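# Stack the orange-label carton flat on the other carton

## Task

Set the carton bearing the orange label down flat on top of the second carton, keeping the same face upward as it had at the start; it must not overhang the lower carton's edge by more than 1 cm.

## Robot and tools

Robot: two arms, left_arm (left five-finger hand) and right_arm (right five-finger hand), on a table. Base poses in the scene frame: left_arm at (+0.022, +0.344, 0) m, quat_wxyz (+1.000, 0, 0, +0.010); right_arm at (+0.059, -0.506, -0.001) m, quat_wxyz (+1.000, 0, 0, -0.015). A fixed post stands behind the arms. Objects may get short random nudges.

Frames. Scene frame: origin at table-top height between the nominal bases, +z up, +x out over the table, left_arm on +y. Printed hand positions, orientations and velocities are in each arm's own base frame and may be off by a few cm. Pose offsets you command are along the current Hand target's own axes. Hand point: 0.05 m in front of the palm, 0.15 m from the wrist flange; its +z runs along the straight fingers, +y out of the palm, +x across the palm away from the thumb on the right hand but toward the thumb on the left hand. Straight fingers extend 0.06-0.07 m past the point and sit 0.06 m behind it along -y. A wrist bracket on the little-finger side can strike things, and with fingers level the wrist may hang up to 0.11 m (palm down) or 0.23 m (palm up) below the point and reach the table first.

The row (used by execute_actions and move): 28 numbers, each in [-1, 1], always for both arms. Order: left dx, dy, dz, rx, ry, rz; left thumb_turn, thumb_bend, index, middle, ring, little; left force_limit, speed; then the same 14 for the right arm. dx..rz are an offset from the arm's Hand target at the start of the action or move (not a pose), 1.0 = 0.6 m or 180 degrees; rx, ry, rz form one rotation vector. Zero for all six means no new request for that arm. Hand motor numbers are absolute targets: -1 open/straight, +1 closed (thumb_turn +1 puts the thumb in front of the palm). force_limit maps -1..+1 to about 0..10 N at the fingertip (0..15 N for the two thumb motors). speed rises linearly to full at +0.48 (full travel 0.49 s); use about -0.94 or lower for a gentle grip. To leave a hand unchanged, resend the last eight numbers actually carried out for it (or, if none yet, its hand_measured six plus hand_force_limit and hand_speed). Thumb plus fingers wrap objects about 0.035-0.065 m thick; thumb tip against index pad can pinch light things up to about 0.08 m.

Tools:
- execute_actions(actions, cameras): actions is a list of actions; each action is up to 15 rows, one per 1/30 s step, the last row held to step 15. Every row in an action counts from the same start pose; a new action counts from the Hand target then, so repeating an offset moves further. cameras: list of names (cam_high, cam_left_wrist, cam_right_wrist), ["all"], or [] ; images come by default only with an empty actions list.
- move(target, speed, blend, stop_force, zero, blocking, cameras): straight-line path of each hand point. target is one 28-number row or up to 15 rows, all offsets measured from the Hand targets at the move's start. speed in m/s, 0.002-3.6, default 0.25 (turns up to twice that in rad/s); one value or one per target. blend in m rounds corners (0 = stop at each). stop_force in N, 3-120, ends an arm's path when its wrist sensor feels that much push against its motion; with it, all rows must share the same hand numbers and blocking=false is not allowed. zero (with stop_force) re-zeroes the sensor first, default true. Paths do not avoid obstacles or the other arm; total time is capped at 10 s. Result adds a move: line (done, off_target, moving, held, fault) and limits (paced = clipped, held = withheld).
- wait(seconds): 0-3600, lets time pass.
- stop(): brakes a running move.
- zoom_image(camera, region [x0,y0,x1,y1] pixels, at most 504x504) on the latest image.
- show_instructions(): shows the reference pages.
- zero_wrist_force(arm): left_arm or right_arm.
- finished_scene(scene=1): ends the scene irreversibly.

Results: end_effector_position (m), quat_wxyz, velocities; Hand target (last commanded, clipped pose; next offsets start from it, and the hand often rests a bit short of it); hand_measured, hand_stopped_by (moving, target, force, stalled, fault) and hand_load_n (fingertip load, positive pushing open; near 0 means grip lost), in the motor order above; Wrist force/torque in the flange axes plus the peak line; joint positions and torques. Cameras are 896x504.

Cautions: orientation commands are clipped to 32 degrees from the measured orientation per step. The arms are stiff: aiming past a hard contact can trigger a fault stop (10 s) from torque limits (wrist joints 24.3 N m) or about 150 N net force. Approach contact slowly, ideally with stop_force. Avoid arm-to-arm contact and closing a hand on the other hand. Avoid paths bringing a wrist near its base's first-joint axis. Do not drop the carton even a few mm, release it while moving, slam it, or let anything leave the table. Holding loads or straining heats motors; 85 °C brakes the arm. Before finishing, the stack must stay correct with the robot let go.

Each tool is called after ">>>" as name(argument=value, ...), one argument or row to a line, values as JSON.

Reference images:

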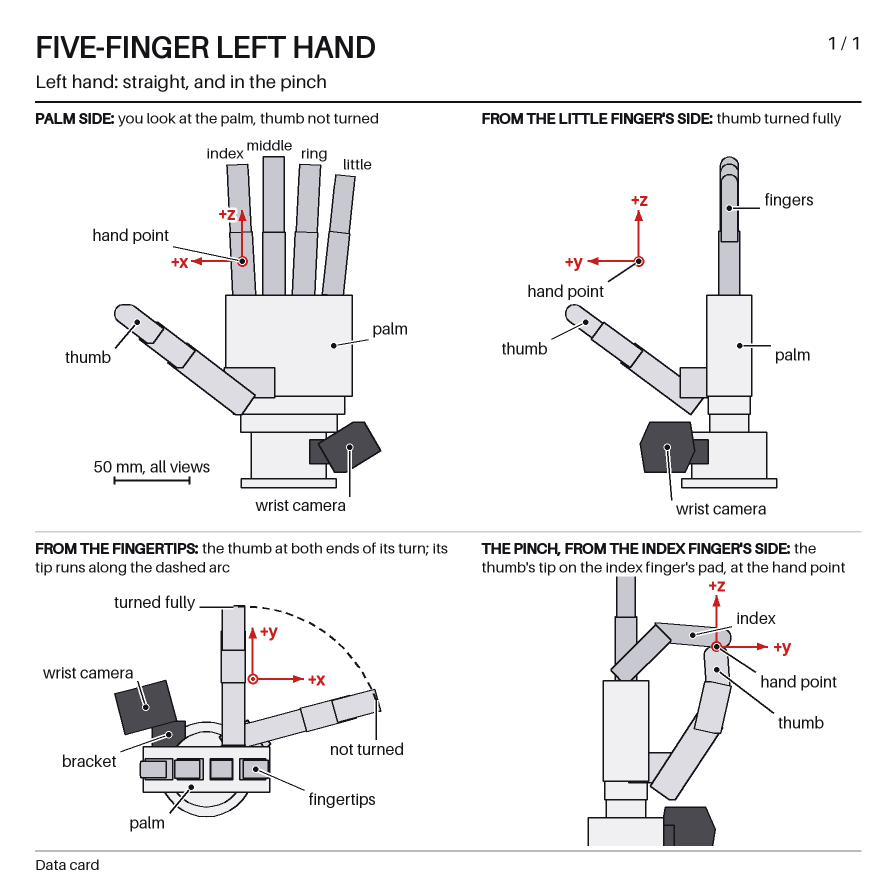

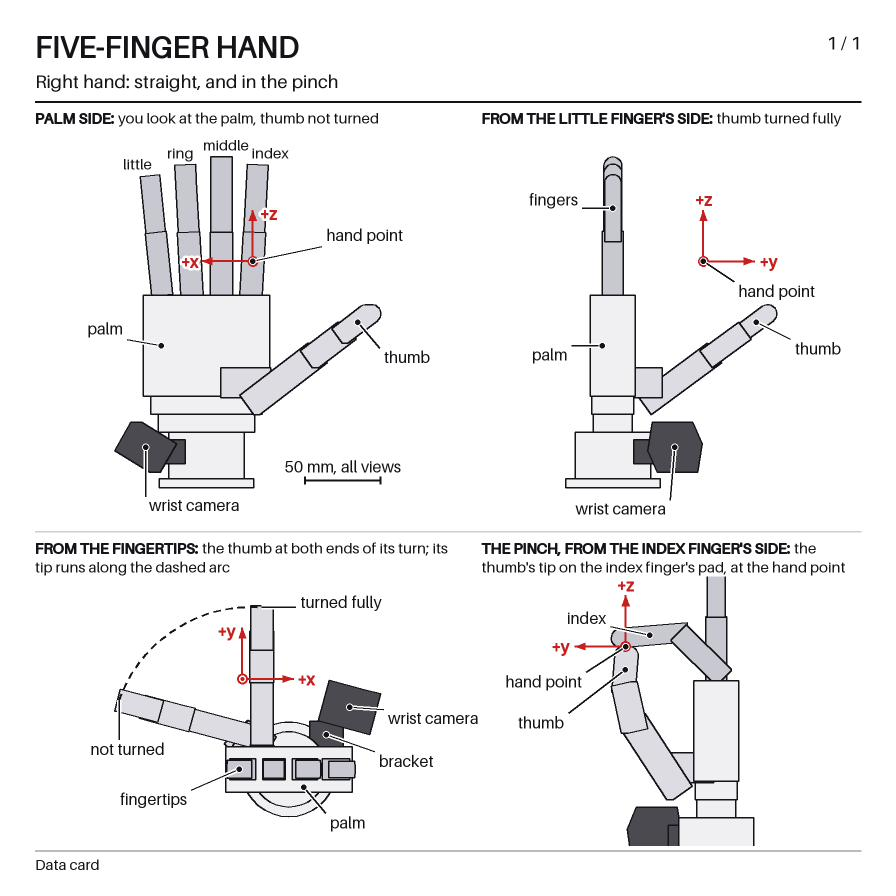

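## Session

>>> execute_actions(
  actions=[],
)

Scene clock: 0.00 s.
left_arm: end_effector_position=(+0.1883, -0.3459, +0.1413) hand_measured=(-1.000, -1.000, -1.000, -1.000, -1.000, -1.000) hand_load_n=(+0.0, +0.0, +0.0, -0.5, +0.0, +0.0) hand_stopped_by=(target, target, target, target, target, target) hand_force_limit=0.00 hand_speed=-0.80 end_effector_quat_wxyz=(-0.339, +0.732, -0.583, +0.097) | right_arm: end_effector_position=(+0.1744, +0.3078, +0.2021) hand_measured=(-1.000, -1.000, -1.000, -1.000, -1.000, -1.000) hand_load_n=(+0.0, +0.0, +0.0, +0.0, +0.0, +0.0) hand_stopped_by=(target, target, target, target, target, target) hand_force_limit=0.00 hand_speed=-0.80 end_effector_quat_wxyz=(-0.047, -0.445, +0.895, +0.002)
Joint positions: left_arm=[2.117 -1.941 -1.711 2.016 -2.29 1.868] | right_arm=[0.448 -1.457 1.83 1.291 1.567 -2.045]
Joint velocities: within noise
Joint torques (N m): no reading
Motor temperatures (°C): left_arm=[31 30 28 35 38 40] | right_arm=[26 33 27 41 35 37]
Wrist force (N): no reading
Wrist torque (N m): no reading
Wrist force, peak (N): no reading
Hand target: left_arm +0.1883, -0.3459, +0.1413; -0.339, +0.732, -0.583, +0.097 | right_arm +0.1744, +0.3078, +0.2021; -0.047, -0.445, +0.895, +0.002

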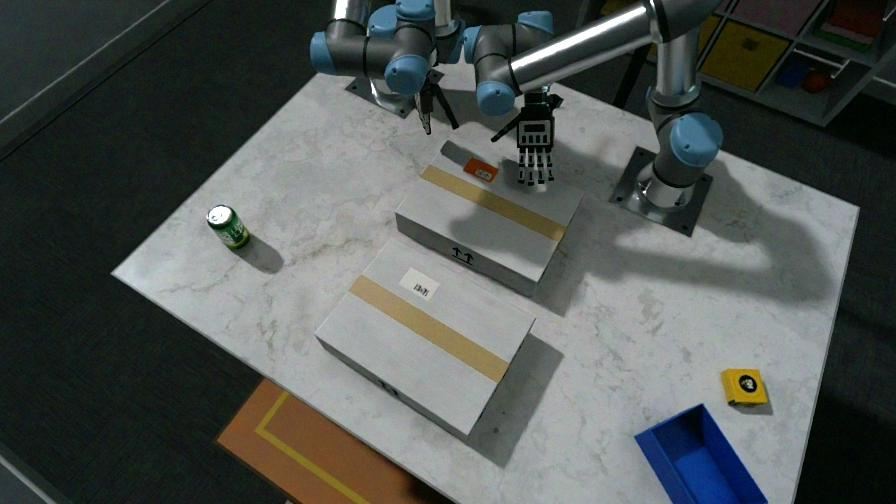

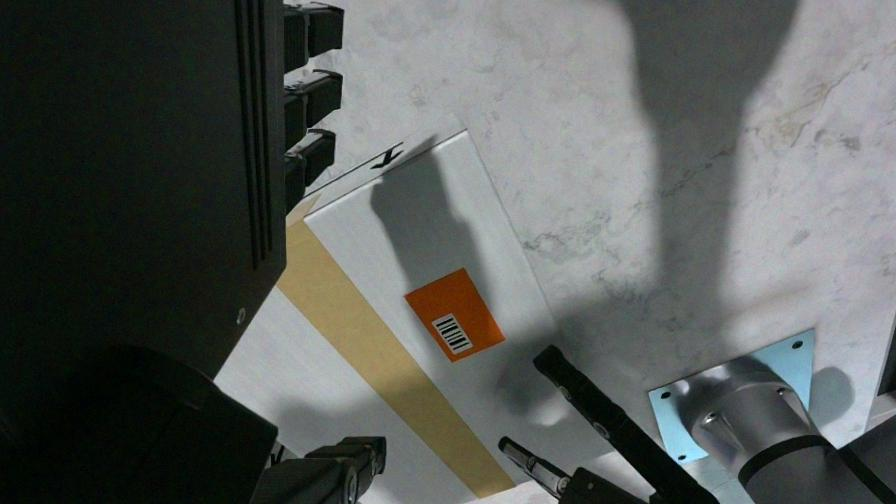

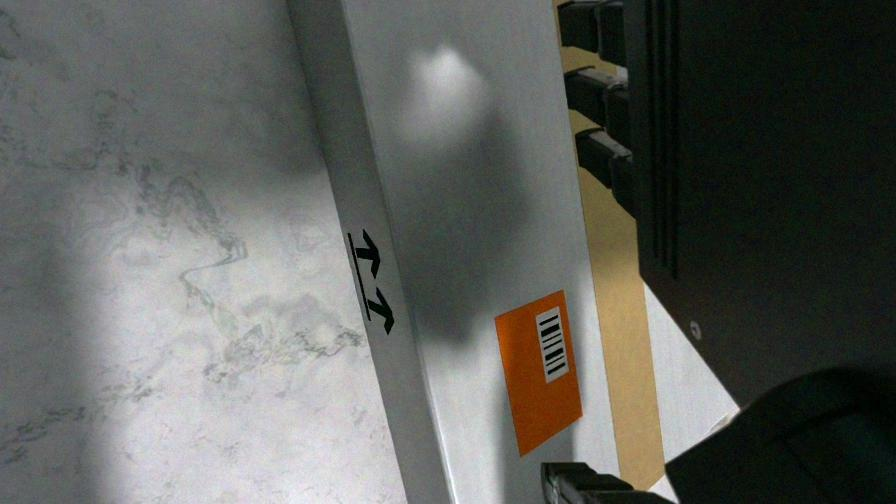

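>>> zoom_image(
  camera="cam_high",
  region=[300, 40, 750, 292],
)

>>> zoom_image(
  camera="cam_high",
  region=[300, 200, 748, 452],
)

Scaled by 1.120 from the camera's image (finer frame: 1280x720).

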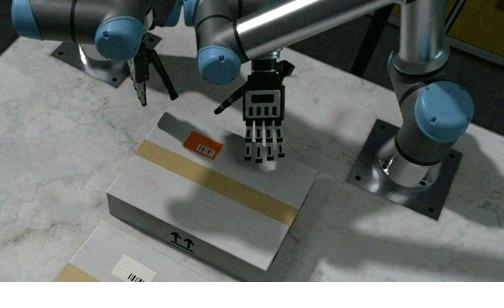

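Scaled by 1.125 from the camera's image (finer frame: 1280x720).

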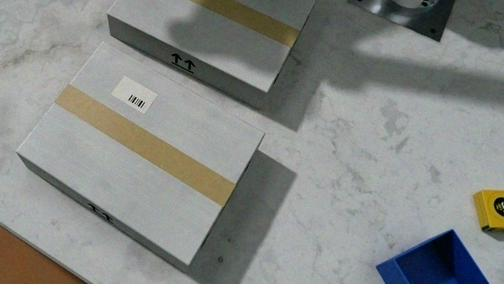

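>>> zoom_image(
  camera="cam_high",
  region=[380, 60, 740, 310],
)

>>> zoom_image(
  camera="cam_high",
  region=[300, 240, 560, 450],
)

>>> zoom_image(
  camera="cam_high",
  region=[600, 80, 740, 240],
)

>>> zoom_image(
  camera="cam_high",
  region=[330, 40, 470, 200],
)

Scaled by 1.400 from the camera's image (finer frame: 1280x720).

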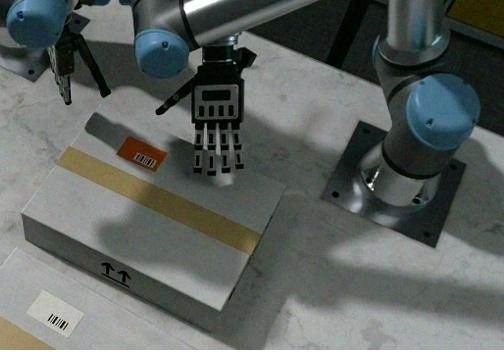

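Scaled by 1.938 from the camera's image (finer frame: 1280x720).

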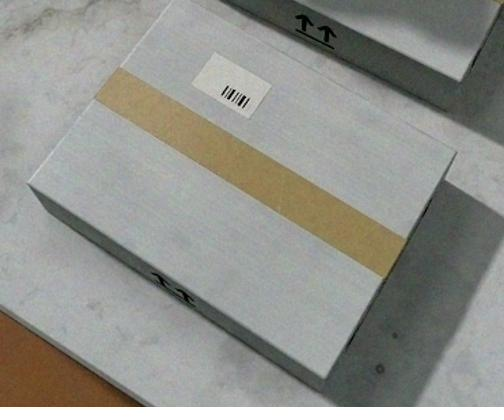

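Scaled by 3.150 from the camera's image (finer frame: 1280x720).

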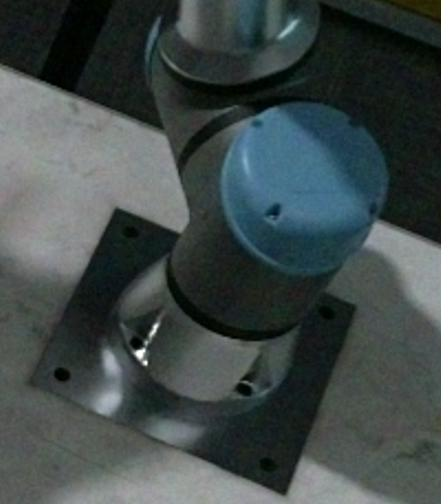

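Scaled by 3.150 from the camera's image (finer frame: 1280x720).

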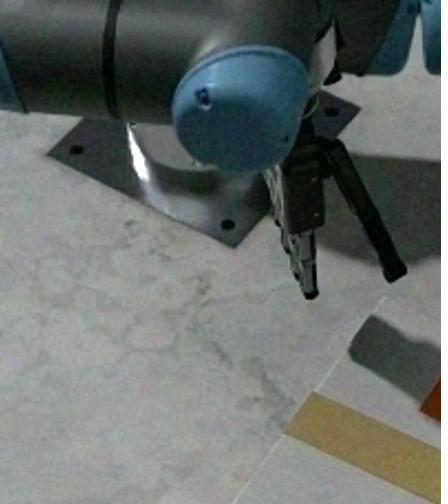

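>>> zoom_image(
  camera="cam_high",
  region=[380, 120, 490, 260],
)

>>> zoom_image(
  camera="cam_high",
  region=[490, 170, 600, 310],
)

>>> zoom_image(
  camera="cam_high",
  region=[300, 230, 420, 370],
)

>>> zoom_image(
  camera="cam_high",
  region=[440, 300, 560, 450],
)

Scaled by 3.600 from the camera's image (finer frame: 1280x720).

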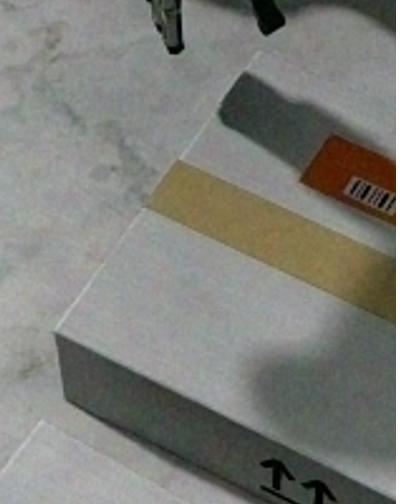

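Scaled by 3.600 from the camera's image (finer frame: 1280x720).

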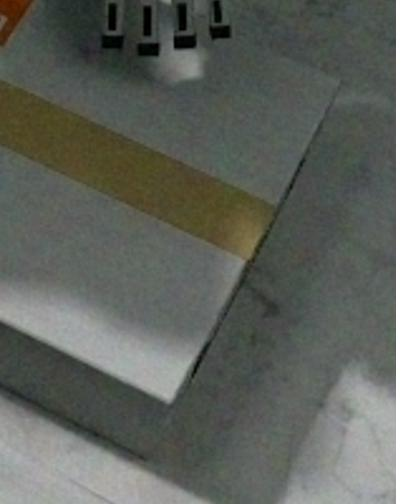

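Scaled by 3.600 from the camera's image (finer frame: 1280x720).

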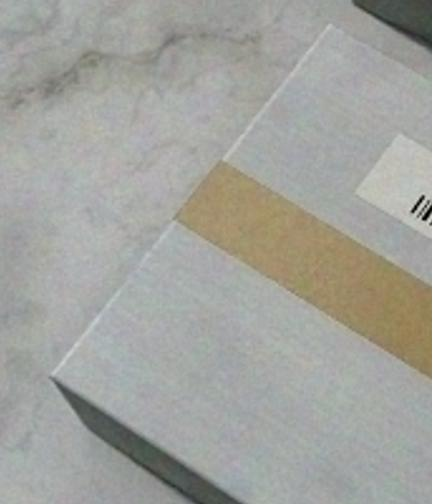

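Scaled by 3.360 from the camera's image (finer frame: 1280x720).

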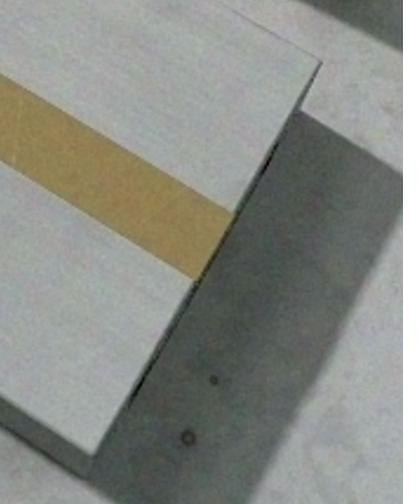

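>>> move(
  target=[-0.0675,-0.1623,-0.2003,0,0,0,-1,-1,-1,-1,-1,-1,0,-0.8,0.088,-0.0558,-0.096,0,0,0,-1,-1,-1,-1,-1,-1,0,-0.8],
  speed=0.15,
  cameras=["cam_high"],
)

Scene clock: 630.17 s.
left_arm: end_effector_position=(+0.1882, -0.3460, +0.3012) hand_measured=(-1.000, -1.000, -1.000, -1.000, -1.000, -1.000) hand_load_n=(+0.0, +0.0, +0.0, +0.0, +0.0, +0.0) hand_stopped_by=(target, target, target, target, target, target) hand_force_limit=0.00 hand_speed=-0.80 end_effector_quat_wxyz=(-0.339, +0.732, -0.583, +0.097) | right_arm: end_effector_position=(+0.1744, +0.2477, +0.2623) hand_measured=(-1.000, -1.000, -1.000, -1.000, -1.000, -1.000) hand_load_n=(+0.0, +0.0, +0.0, +0.0, +0.0, +0.0) hand_stopped_by=(target, target, target, target, target, target) hand_force_limit=0.00 hand_speed=-0.80 end_effector_quat_wxyz=(-0.047, -0.445, +0.895, +0.002)
Joint positions: left_arm=[2.116 -1.824 -1.437 1.626 -2.29 1.868] | right_arm=[0.254 -1.609 1.828 1.445 1.586 -2.238]
Joint torques (N m): left_arm=[-6.32 23.88 17.52 -3.07 0.16 -0.26] | right_arm=[4.83 -8.01 -5.8 1.55 -2.04 1.97]
Wrist force (N): left_arm=[0.0 -0.5 -0.1] | right_arm=[-0.1 -0.4 0.9]
Wrist torque (N m): left_arm=[-0.07 0.00 0.04] | right_arm=[-0.11 -0.02 -0.04]
Wrist force, peak (N): left_arm=[-0.5 -1.3 -1.2] | right_arm=[0.0 0.1 1.3]
Hand target: left_arm +0.1882, -0.3460, +0.3012; -0.339, +0.732, -0.583, +0.097 | right_arm +0.1743, +0.2477, +0.2622; -0.047, -0.445, +0.895, +0.002
Off the commanded pose: left_arm 0.000 m, 0 deg | right_arm 0.000 m, 0 deg.
move: done

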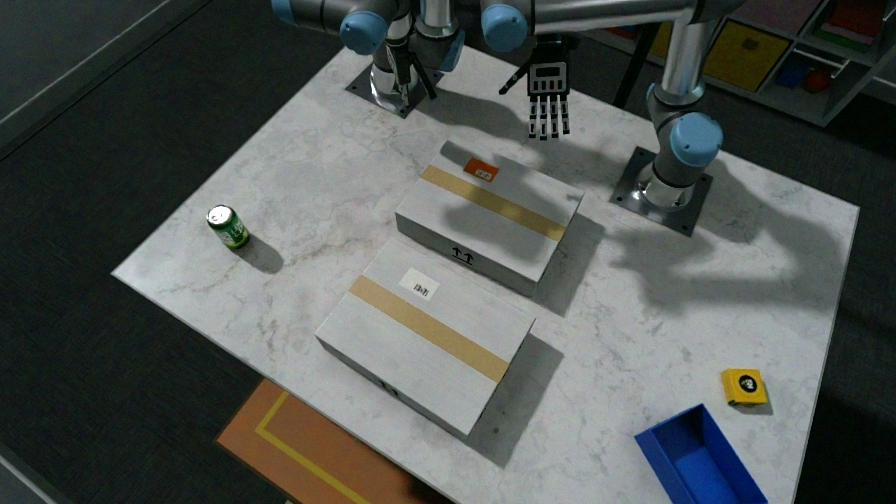

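>>> move(
  target=[-0.1930,-0.2995,0.3105,-0.1432,0.0445,-0.4494,-1,-1,-1,-1,-1,-1,0,-0.8,-0.1385,-0.1882,0.0005,0.0628,-0.1608,0.2738,-1,-1,-1,-1,-1,-1,0,-0.8],
  speed=0.25,
  cameras=["all"],
)

Scene clock: 672.53 s.
left_arm: end_effector_position=(+0.3951, -0.1521, +0.3001) hand_measured=(-1.000, -1.000, -1.000, -1.000, -1.000, -1.000) hand_load_n=(+0.0, +0.0, +0.0, +0.0, +0.0, +0.0) hand_stopped_by=(target, target, target, target, target, target) hand_force_limit=0.00 hand_speed=-0.80 end_effector_quat_wxyz=(+0.000, +0.976, -0.001, +0.216) | right_arm: end_effector_position=(+0.3139, +0.2456, +0.2498) hand_measured=(-1.000, -1.000, -1.000, -1.000, -1.000, -1.000) hand_load_n=(+0.0, +0.0, +0.0, +0.0, +0.0, -0.5) hand_stopped_by=(target, target, target, target, target, target) hand_force_limit=0.00 hand_speed=-0.80 end_effector_quat_wxyz=(+0.216, -0.024, +0.976, +0.006)
Joint positions: left_arm=[3.305 -1.435 -1.778 2.073 -1.502 1.72] | right_arm=[0.225 -1.749 1.943 0.947 1.644 -1.411]
Joint torques (N m): left_arm=[5.26 13.61 28.39 -3.69 -0.96 0.09] | right_arm=[-8.35 -10.87 -27.44 1.85 -2.08 -0.67]
Wrist force (N): left_arm=[1.8 0.5 -0.6] | right_arm=[0.9 0.6 1.0]
Wrist torque (N m): left_arm=[0.01 -0.17 0.19] | right_arm=[0.03 -0.13 0.14]
Wrist force, peak (N): left_arm=[2.0 0.2 -0.1] | right_arm=[1.5 0.1 1.2]
Hand target: left_arm +0.3951, -0.1521, +0.3002; +0.000, +0.976, +0.000, +0.216 | right_arm +0.3140, +0.2456, +0.2499; +0.216, -0.024, +0.976, +0.006
Off the commanded pose: left_arm 0.000 m, 0 deg | right_arm 0.000 m, 0 deg.
move: done

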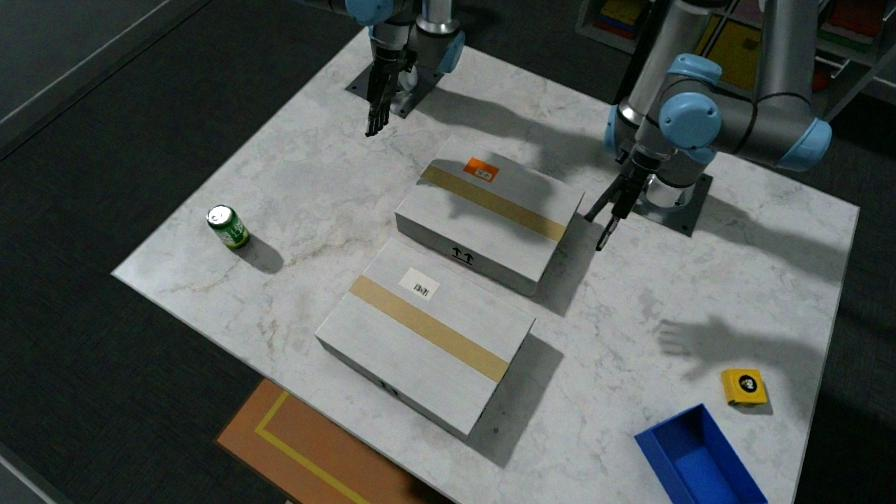

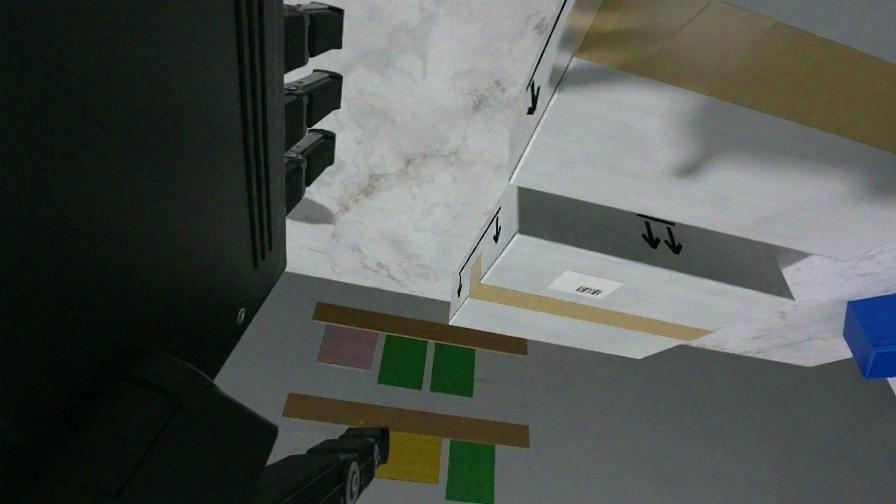

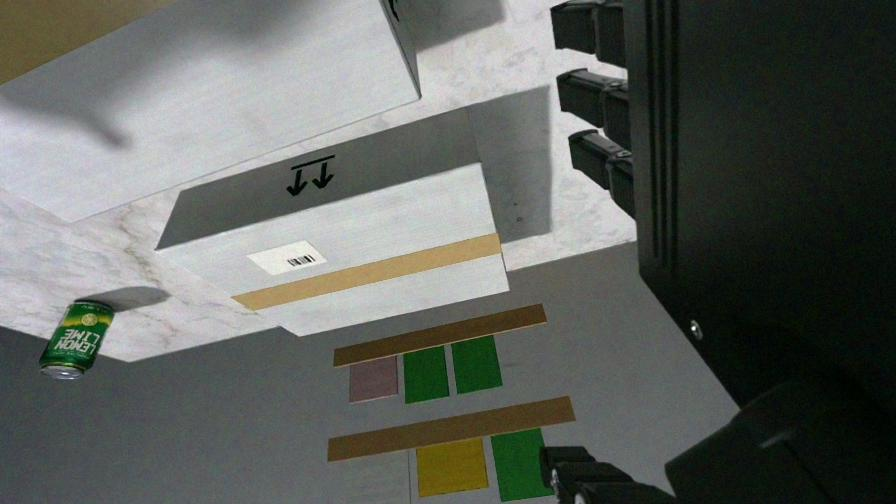

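>>> move(
  target=[-0.2000,0.0315,0.2377,0,0,0,-1,-1,-1,-1,-1,-1,0,-0.8,0.1017,0.0752,0.1893,0,0,0,-1,-1,-1,-1,-1,-1,0,-0.8],
  speed=0.2,
  cameras=["all"],
)

Scene clock: 715.07 s.
left_arm: end_effector_position=(+0.3467, -0.1708, +0.1203) hand_measured=(-1.000, -1.000, -1.000, -1.000, -1.000, -1.000) hand_load_n=(+0.0, +0.0, +0.0, +0.0, +0.0, +0.0) hand_stopped_by=(target, target, target, target, target, target) hand_force_limit=0.00 hand_speed=-0.80 end_effector_quat_wxyz=(+0.000, +0.976, +0.000, +0.216) | right_arm: end_effector_position=(+0.3043, +0.2903, +0.1212) hand_measured=(-1.000, -1.000, -1.000, -1.000, -1.000, -1.000) hand_load_n=(+0.0, +0.0, +0.0, +0.0, +0.0, +0.0) hand_stopped_by=(target, target, target, target, target, target) hand_force_limit=0.00 hand_speed=-0.80 end_effector_quat_wxyz=(+0.216, -0.024, +0.976, +0.006)
Joint positions: left_arm=[3.251 -1.473 -2.232 2.568 -1.525 1.671] | right_arm=[0.42 -1.543 2.116 0.588 1.724 -1.232]
Joint torques (N m): left_arm=[6.69 20.84 8.22 0.24 0.92 1.16] | right_arm=[-5.69 -14.81 -23.27 0.45 -2.09 -2.16]
Wrist force (N): left_arm=[1.8 0.6 -0.6] | right_arm=[0.6 0.6 0.6]
Wrist torque (N m): left_arm=[0.04 -0.19 0.27] | right_arm=[0.06 -0.04 0.07]
Wrist force, peak (N): left_arm=[2.7 0.3 -1.8] | right_arm=[1.8 0.4 1.8]
Hand target: left_arm +0.3466, -0.1708, +0.1202; +0.000, +0.976, +0.000, +0.216 | right_arm +0.3044, +0.2903, +0.1212; +0.216, -0.024, +0.976, +0.006
Off the commanded pose: left_arm 0.000 m, 0 deg | right_arm 0.000 m, 0 deg.
move: done

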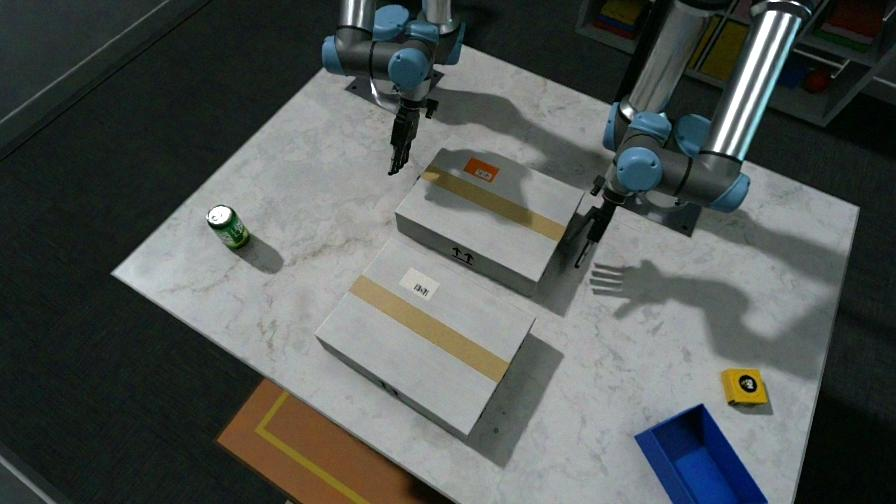

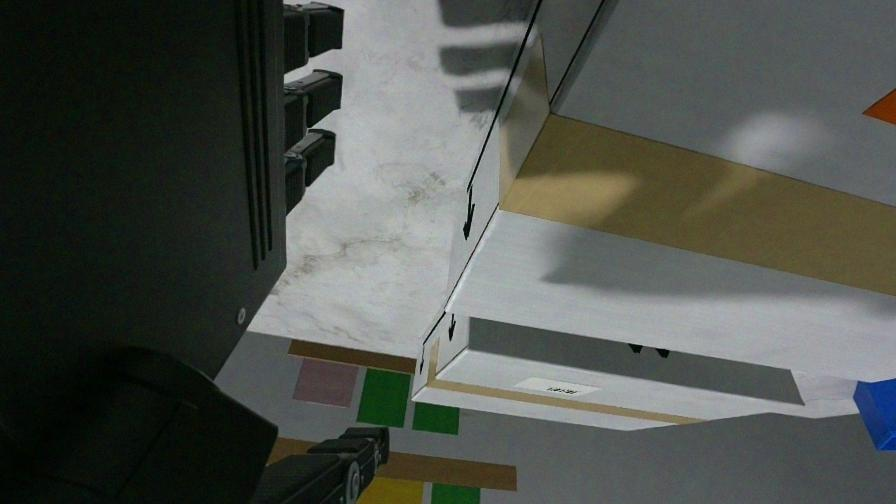

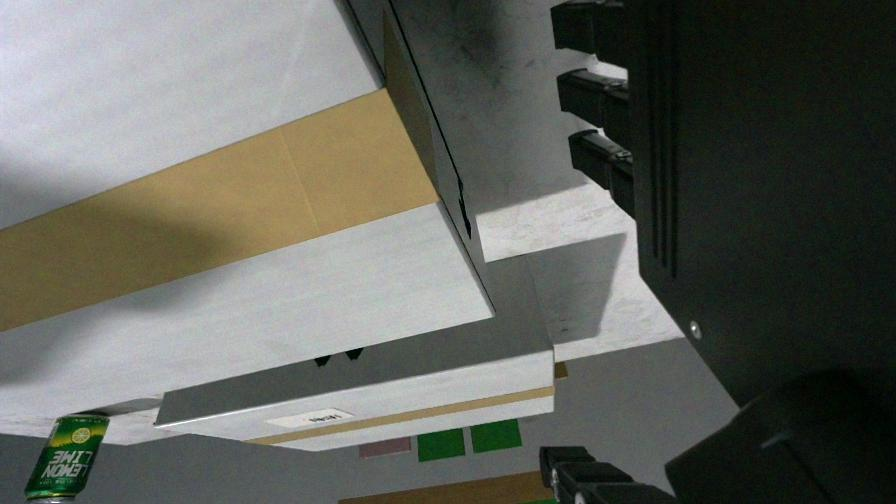

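>>> zoom_image(
  camera="cam_right_wrist",
  region=[0, 380, 160, 504],
)

>>> zoom_image(
  camera="cam_high",
  region=[350, 100, 640, 300],
)

Scaled by 3.150 from the camera's image (finer frame: 1280x720).

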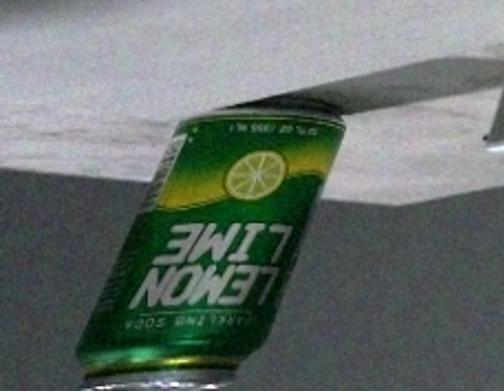

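Scaled by 1.738 from the camera's image (finer frame: 1280x720).

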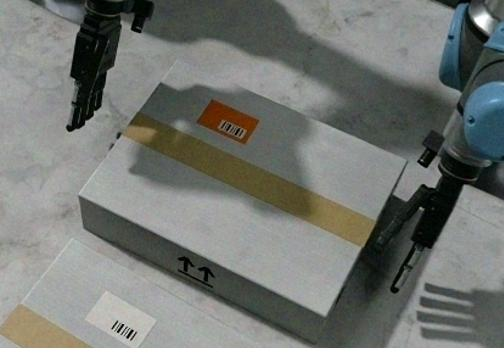

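>>> move(
  target=[0,0.0167,0,0,0,0,-1,-1,-1,-1,-1,-1,0,-0.8,0,0,0,0,0,0,-1,-1,-1,-1,-1,-1,0,-0.8],
  speed=0.1,
  cameras=["cam_left_wrist","cam_right_wrist"],
)

Scene clock: 836.20 s.
left_arm: end_effector_position=(+0.3467, -0.1808, +0.1202) hand_measured=(-1.000, -1.000, -1.000, -1.000, -1.000, -1.000) hand_load_n=(+0.0, +0.0, +0.0, +0.0, +0.0, +0.0) hand_stopped_by=(target, target, target, target, target, target) hand_force_limit=0.00 hand_speed=-0.80 end_effector_quat_wxyz=(+0.000, +0.976, +0.000, +0.216) | right_arm: end_effector_position=(+0.3044, +0.2903, +0.1212) hand_measured=(-1.000, -1.000, -1.000, -1.000, -1.000, -1.000) hand_load_n=(+0.0, +0.0, +0.0, +0.0, +0.0, +0.0) hand_stopped_by=(target, target, target, target, target, target) hand_force_limit=0.00 hand_speed=-0.80 end_effector_quat_wxyz=(+0.216, -0.024, +0.976, +0.006)
Joint positions: left_arm=[3.202 -1.487 -2.219 2.571 -1.546 1.627] | right_arm=[0.42 -1.543 2.116 0.588 1.724 -1.232]
Joint torques (N m): left_arm=[-4.72 23.59 6.54 -3.67 2.21 -0.6] | right_arm=[-8.47 -8.09 -23.22 -0.26 -1.91 -2.41]
Wrist force (N): left_arm=[1.9 0.9 -0.6] | right_arm=[1.1 0.2 0.7]
Wrist torque (N m): left_arm=[0.06 -0.18 0.14] | right_arm=[-0.01 -0.15 0.09]
Wrist force, peak (N): left_arm=[1.9 1.6 -0.7] | right_arm=[1.4 0.2 1.0]
Hand target: left_arm +0.3466, -0.1808, +0.1202; +0.000, +0.976, +0.000, +0.216 | right_arm +0.3044, +0.2903, +0.1212; +0.216, -0.024, +0.976, +0.006
Off the commanded pose: left_arm 0.000 m, 0 deg | right_arm 0.000 m, 0 deg.
move: done

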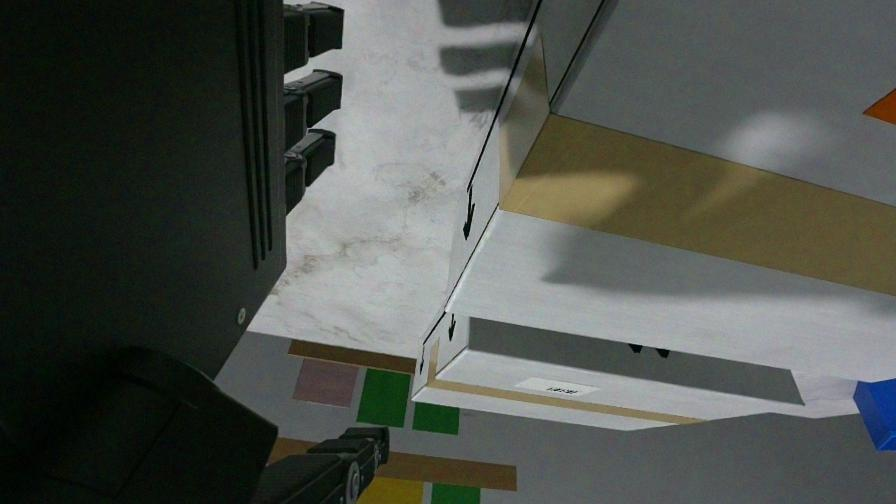

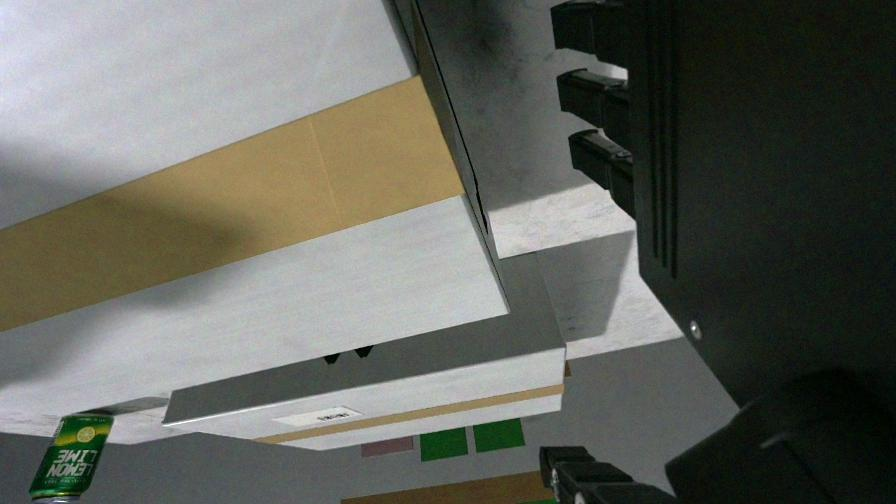

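>>> move(
  target=[-0.0155,0,0.0332,0,0,0,-1,-1,-1,-1,-1,-1,0,-0.8,0.0155,0,0.0332,0,0,0,-1,-1,-1,-1,-1,-1,0,-0.8],
  speed=0.02,
  stop_force=5,
  cameras=["cam_high"],
)

>>> move(
  target=[0,0.075,0,0,0,0,-1,-1,-1,-1,-1,-1,0,-0.8,0,0.075,0,0,0,0,-1,-1,-1,-1,-1,-1,0,-0.8],
  speed=0.06,
  stop_force=5,
  cameras=["all"],
)

Scene clock: 891.77 s.
left_arm: end_effector_position=(+0.3466, -0.1808, +0.0982) hand_measured=(-1.000, -1.000, -1.000, -1.000, -1.000, -1.000) hand_load_n=(+0.0, +0.0, +0.0, +0.0, +0.0, +0.0) hand_stopped_by=(target, target, target, target, target, target) hand_force_limit=0.00 hand_speed=-0.80 end_effector_quat_wxyz=(+0.000, +0.976, +0.000, +0.216) | right_arm: end_effector_position=(+0.3044, +0.2904, +0.0992) hand_measured=(-1.000, -1.000, -1.000, -1.000, -1.000, -1.000) hand_load_n=(+0.0, -0.5, +0.0, +0.0, +0.0, +0.0) hand_stopped_by=(target, target, target, target, target, target) hand_force_limit=0.00 hand_speed=-0.80 end_effector_quat_wxyz=(+0.216, -0.024, +0.976, +0.006)
Joint positions: left_arm=[3.202 -1.524 -2.253 2.642 -1.546 1.626] | right_arm=[0.42 -1.508 2.147 0.522 1.724 -1.232]
Joint torques (N m): left_arm=[5.14 24.42 24.63 -3.63 2.14 0.08] | right_arm=[8.29 -26.23 -22.36 2.97 2.07 1.73]
Wrist force (N): left_arm=[1.4 0.8 -0.3] | right_arm=[0.8 0.2 0.7]
Wrist torque (N m): left_arm=[0.05 -0.11 0.13] | right_arm=[-0.02 -0.08 0.05]
Wrist force, peak (N): left_arm=[1.9 0.7 -0.7] | right_arm=[1.3 0.5 1.1]
Hand target: left_arm +0.3466, -0.1808, +0.0982; +0.000, +0.976, +0.000, +0.216 | right_arm +0.3044, +0.2904, +0.0992; +0.216, -0.024, +0.976, +0.006
Off the commanded pose: left_arm 0.000 m, 0 deg | right_arm 0.000 m, 0 deg.
move: done

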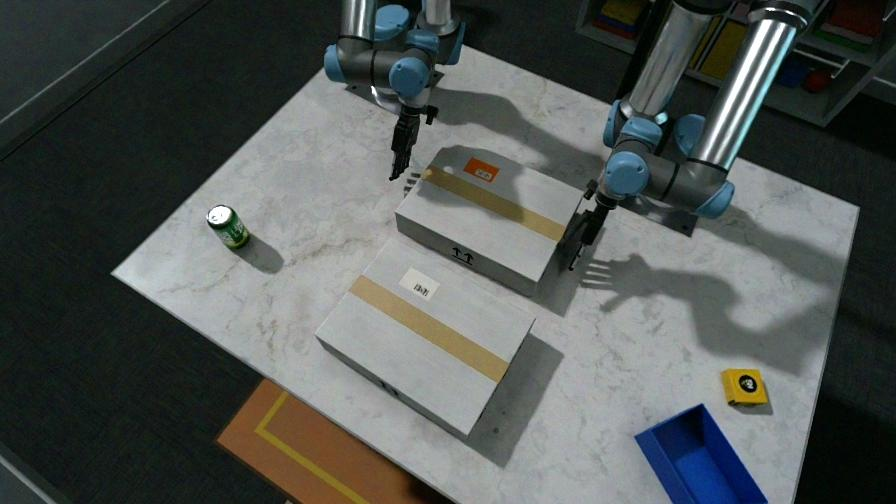

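Scene clock: 893.67 s.
left_arm: end_effector_position=(+0.3465, -0.2219, +0.0982) hand_measured=(-1.000, -1.000, -1.000, -1.000, -1.000, -1.000) hand_load_n=(+0.0, -0.5, +0.0, +0.0, +0.0, +0.0) hand_stopped_by=(target, target, target, target, target, target) hand_force_limit=0.00 hand_speed=-0.80 end_effector_quat_wxyz=(+0.000, +0.976, -0.001, +0.217) | right_arm: end_effector_position=(+0.3022, +0.3353, +0.0992) hand_measured=(-1.000, -1.000, -1.000, -1.000, -1.000, -1.000) hand_load_n=(+0.0, -0.5, +0.0, +0.0, +0.0, +0.0) hand_stopped_by=(target, target, target, target, target, target) hand_force_limit=0.00 hand_speed=-0.80 end_effector_quat_wxyz=(+0.216, -0.024, +0.976, +0.006)
Joint positions: left_arm=[3.014 -1.588 -2.192 2.642 -1.624 1.456] | right_arm=[0.57 -1.415 2.049 0.554 1.782 -1.091]
Joint torques (N m): left_arm=[-6.77 10.44 24.77 0.57 -2.88 -0.79] | right_arm=[-8.31 -30.11 -4.04 -0.16 -1.94 -1.94]
Wrist force (N): left_arm=[1.7 1.5 -0.6] | right_arm=[0.8 -0.1 0.7]
Wrist torque (N m): left_arm=[0.21 -0.16 0.16] | right_arm=[-0.06 -0.12 0.09]
Wrist force, peak (N): left_arm=[2.4 -9.3 -5.2] | right_arm=[1.5 -0.1 1.0]
Hand target: left_arm +0.3465, -0.2219, +0.0982; +0.000, +0.976, -0.001, +0.217 (not the last commanded pose) | right_arm +0.3022, +0.3353, +0.0992; +0.216, -0.024, +0.976, +0.006
Off the commanded pose: left_arm 0.004 m, 0 deg | right_arm 0.000 m, 0 deg.
move: contact (left_arm)

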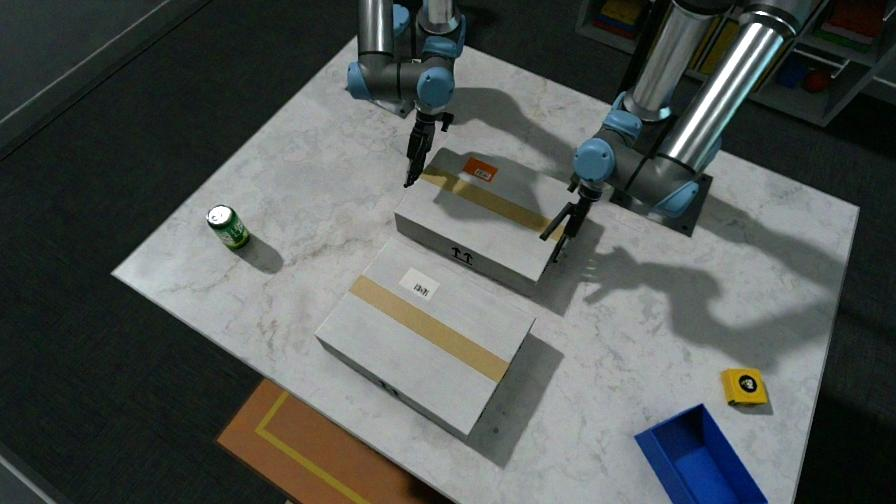

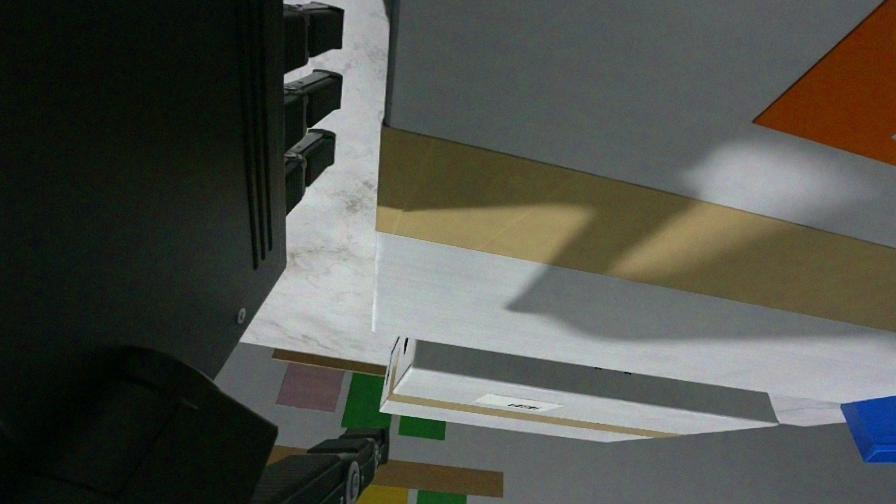

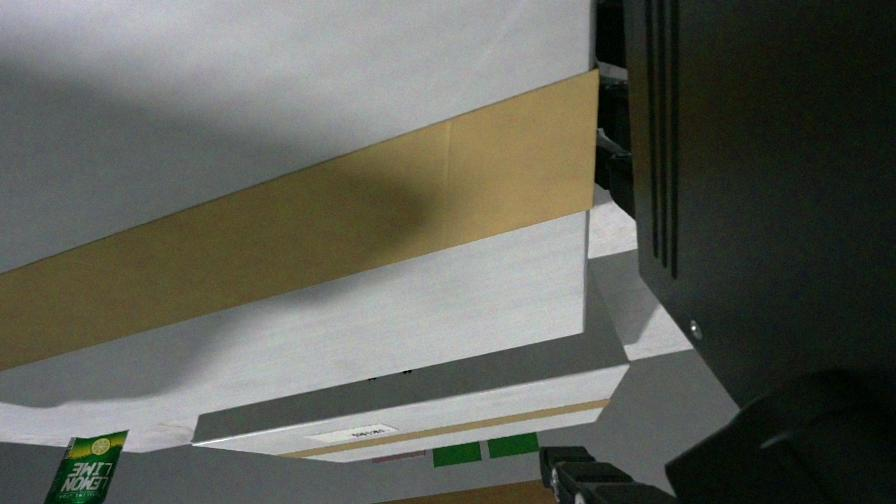

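>>> move(
  target=[0,0,0,0,0,0,-1,-1,-1,-1,-1,-1,0,-0.8,0,0.0667,0,0,0,0,-1,-1,-1,-1,-1,-1,0,-0.8],
  speed=0.02,
  stop_force=5,
  cameras=["cam_left_wrist","cam_right_wrist"],
)

Scene clock: 909.37 s.
left_arm: end_effector_position=(+0.3465, -0.2219, +0.0982) hand_measured=(-1.000, -1.000, -1.000, -1.000, -1.000, -1.000) hand_load_n=(+0.0, +0.5, +0.0, +0.0, +0.0, +0.0) hand_stopped_by=(target, target, target, target, target, target) hand_force_limit=0.00 hand_speed=-0.80 end_effector_quat_wxyz=(+0.000, +0.976, -0.001, +0.217) | right_arm: end_effector_position=(+0.3012, +0.3551, +0.0992) hand_measured=(-1.000, -1.000, -1.000, -1.000, -1.000, -1.000) hand_load_n=(+0.0, +0.0, +0.0, +0.0, +0.0, +0.0) hand_stopped_by=(target, target, target, target, target, target) hand_force_limit=0.00 hand_speed=-0.80 end_effector_quat_wxyz=(+0.216, -0.024, +0.976, +0.006)
Joint positions: left_arm=[3.014 -1.588 -2.192 2.642 -1.624 1.457] | right_arm=[0.627 -1.375 2.002 0.571 1.803 -1.037]
Joint torques (N m): left_arm=[-6.83 9.01 25.56 0.66 -2.52 0.08] | right_arm=[0.79 -29.64 -5.32 0.06 -2.23 0.34]
Wrist force (N): left_arm=[1.7 1.7 -0.7] | right_arm=[-0.6 -1.6 -1.8]
Wrist torque (N m): left_arm=[0.25 -0.17 0.16] | right_arm=[-0.03 0.08 -0.01]
Wrist force, peak (N): left_arm=[1.7 1.8 -0.9] | right_arm=[-1.0 -6.8 -3.1]
Hand target: left_arm +0.3465, -0.2219, +0.0982; +0.000, +0.976, -0.001, +0.217 | right_arm +0.3012, +0.3551, +0.0992; +0.216, -0.024, +0.976, +0.006 (not the last commanded pose)
Off the commanded pose: left_arm 0.000 m, 0 deg | right_arm 0.020 m, 0 deg.
move: contact (right_arm)

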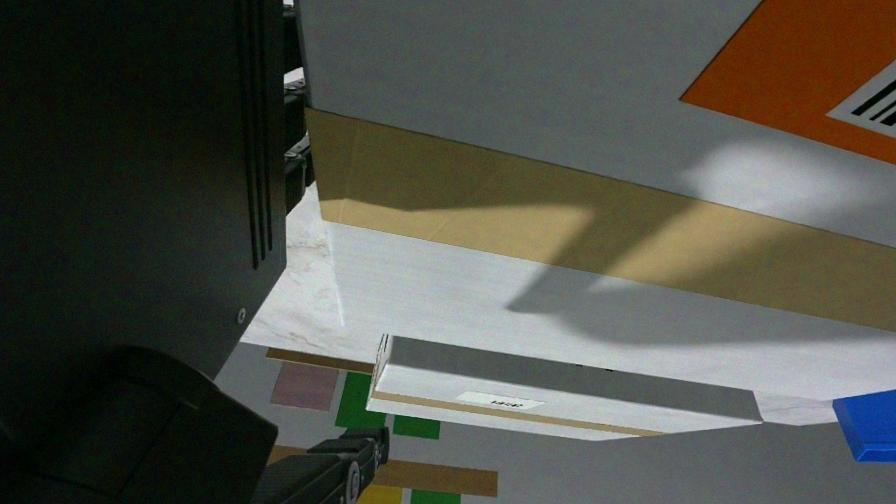

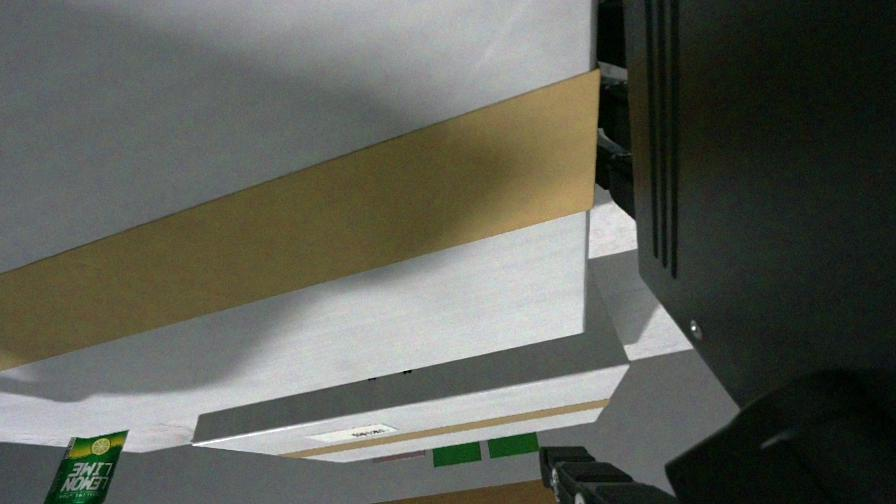

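>>> move(
  target=[0,0.04,0,0,0,0,-1,-1,-1,-1,-1,-1,0,-0.8,0,0,0,0,0,0,-1,-1,-1,-1,-1,-1,0,-0.8],
  speed=0.006,
  stop_force=18,
  cameras=["cam_high"],
)

Scene clock: 930.70 s.
left_arm: end_effector_position=(+0.3465, -0.2272, +0.0982) hand_measured=(-1.000, -1.000, -1.000, -1.000, -1.000, -1.000) hand_load_n=(+0.0, +0.0, +0.0, +0.0, +0.0, +0.0) hand_stopped_by=(target, target, target, target, target, target) hand_force_limit=0.00 hand_speed=-0.80 end_effector_quat_wxyz=(+0.000, +0.976, -0.001, +0.216) | right_arm: end_effector_position=(+0.3012, +0.3551, +0.0992) hand_measured=(-1.000, -1.000, -1.000, -1.000, -1.000, -1.000) hand_load_n=(+0.0, +0.0, +0.0, +0.0, +0.0, +0.0) hand_stopped_by=(target, target, target, target, target, target) hand_force_limit=0.00 hand_speed=-0.80 end_effector_quat_wxyz=(+0.216, -0.024, +0.976, +0.006)
Joint positions: left_arm=[2.992 -1.597 -2.183 2.641 -1.634 1.436] | right_arm=[0.627 -1.375 2.002 0.572 1.803 -1.037]
Joint torques (N m): left_arm=[3.49 25.6 5.07 0.82 4.37 0.3] | right_arm=[8.23 -28.29 -6.91 1.24 -2.15 1.72]
Wrist force (N): left_arm=[5.0 -11.8 -10.3] | right_arm=[-2.7 -10.7 -4.3]
Wrist torque (N m): left_arm=[0.01 -0.84 1.21] | right_arm=[-0.54 0.39 -0.68]
Wrist force, peak (N): left_arm=[4.2 -16.3 -9.9] | right_arm=[-2.0 -10.8 -4.5]
Hand target: left_arm +0.3465, -0.2272, +0.0982; +0.000, +0.976, -0.001, +0.217 (not the last commanded pose) | right_arm +0.3012, +0.3551, +0.0992; +0.216, -0.024, +0.976, +0.006
Off the commanded pose: left_arm 0.019 m, 0 deg | right_arm 0.000 m, 0 deg.
move: contact (left_arm)

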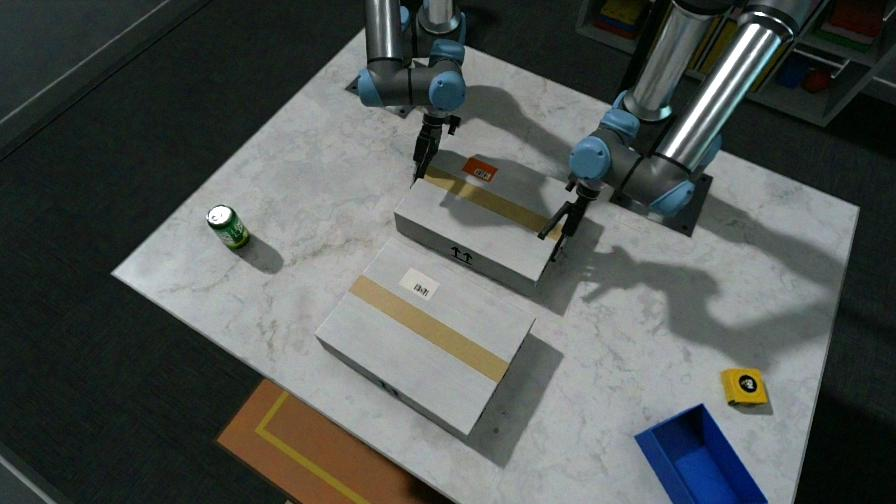

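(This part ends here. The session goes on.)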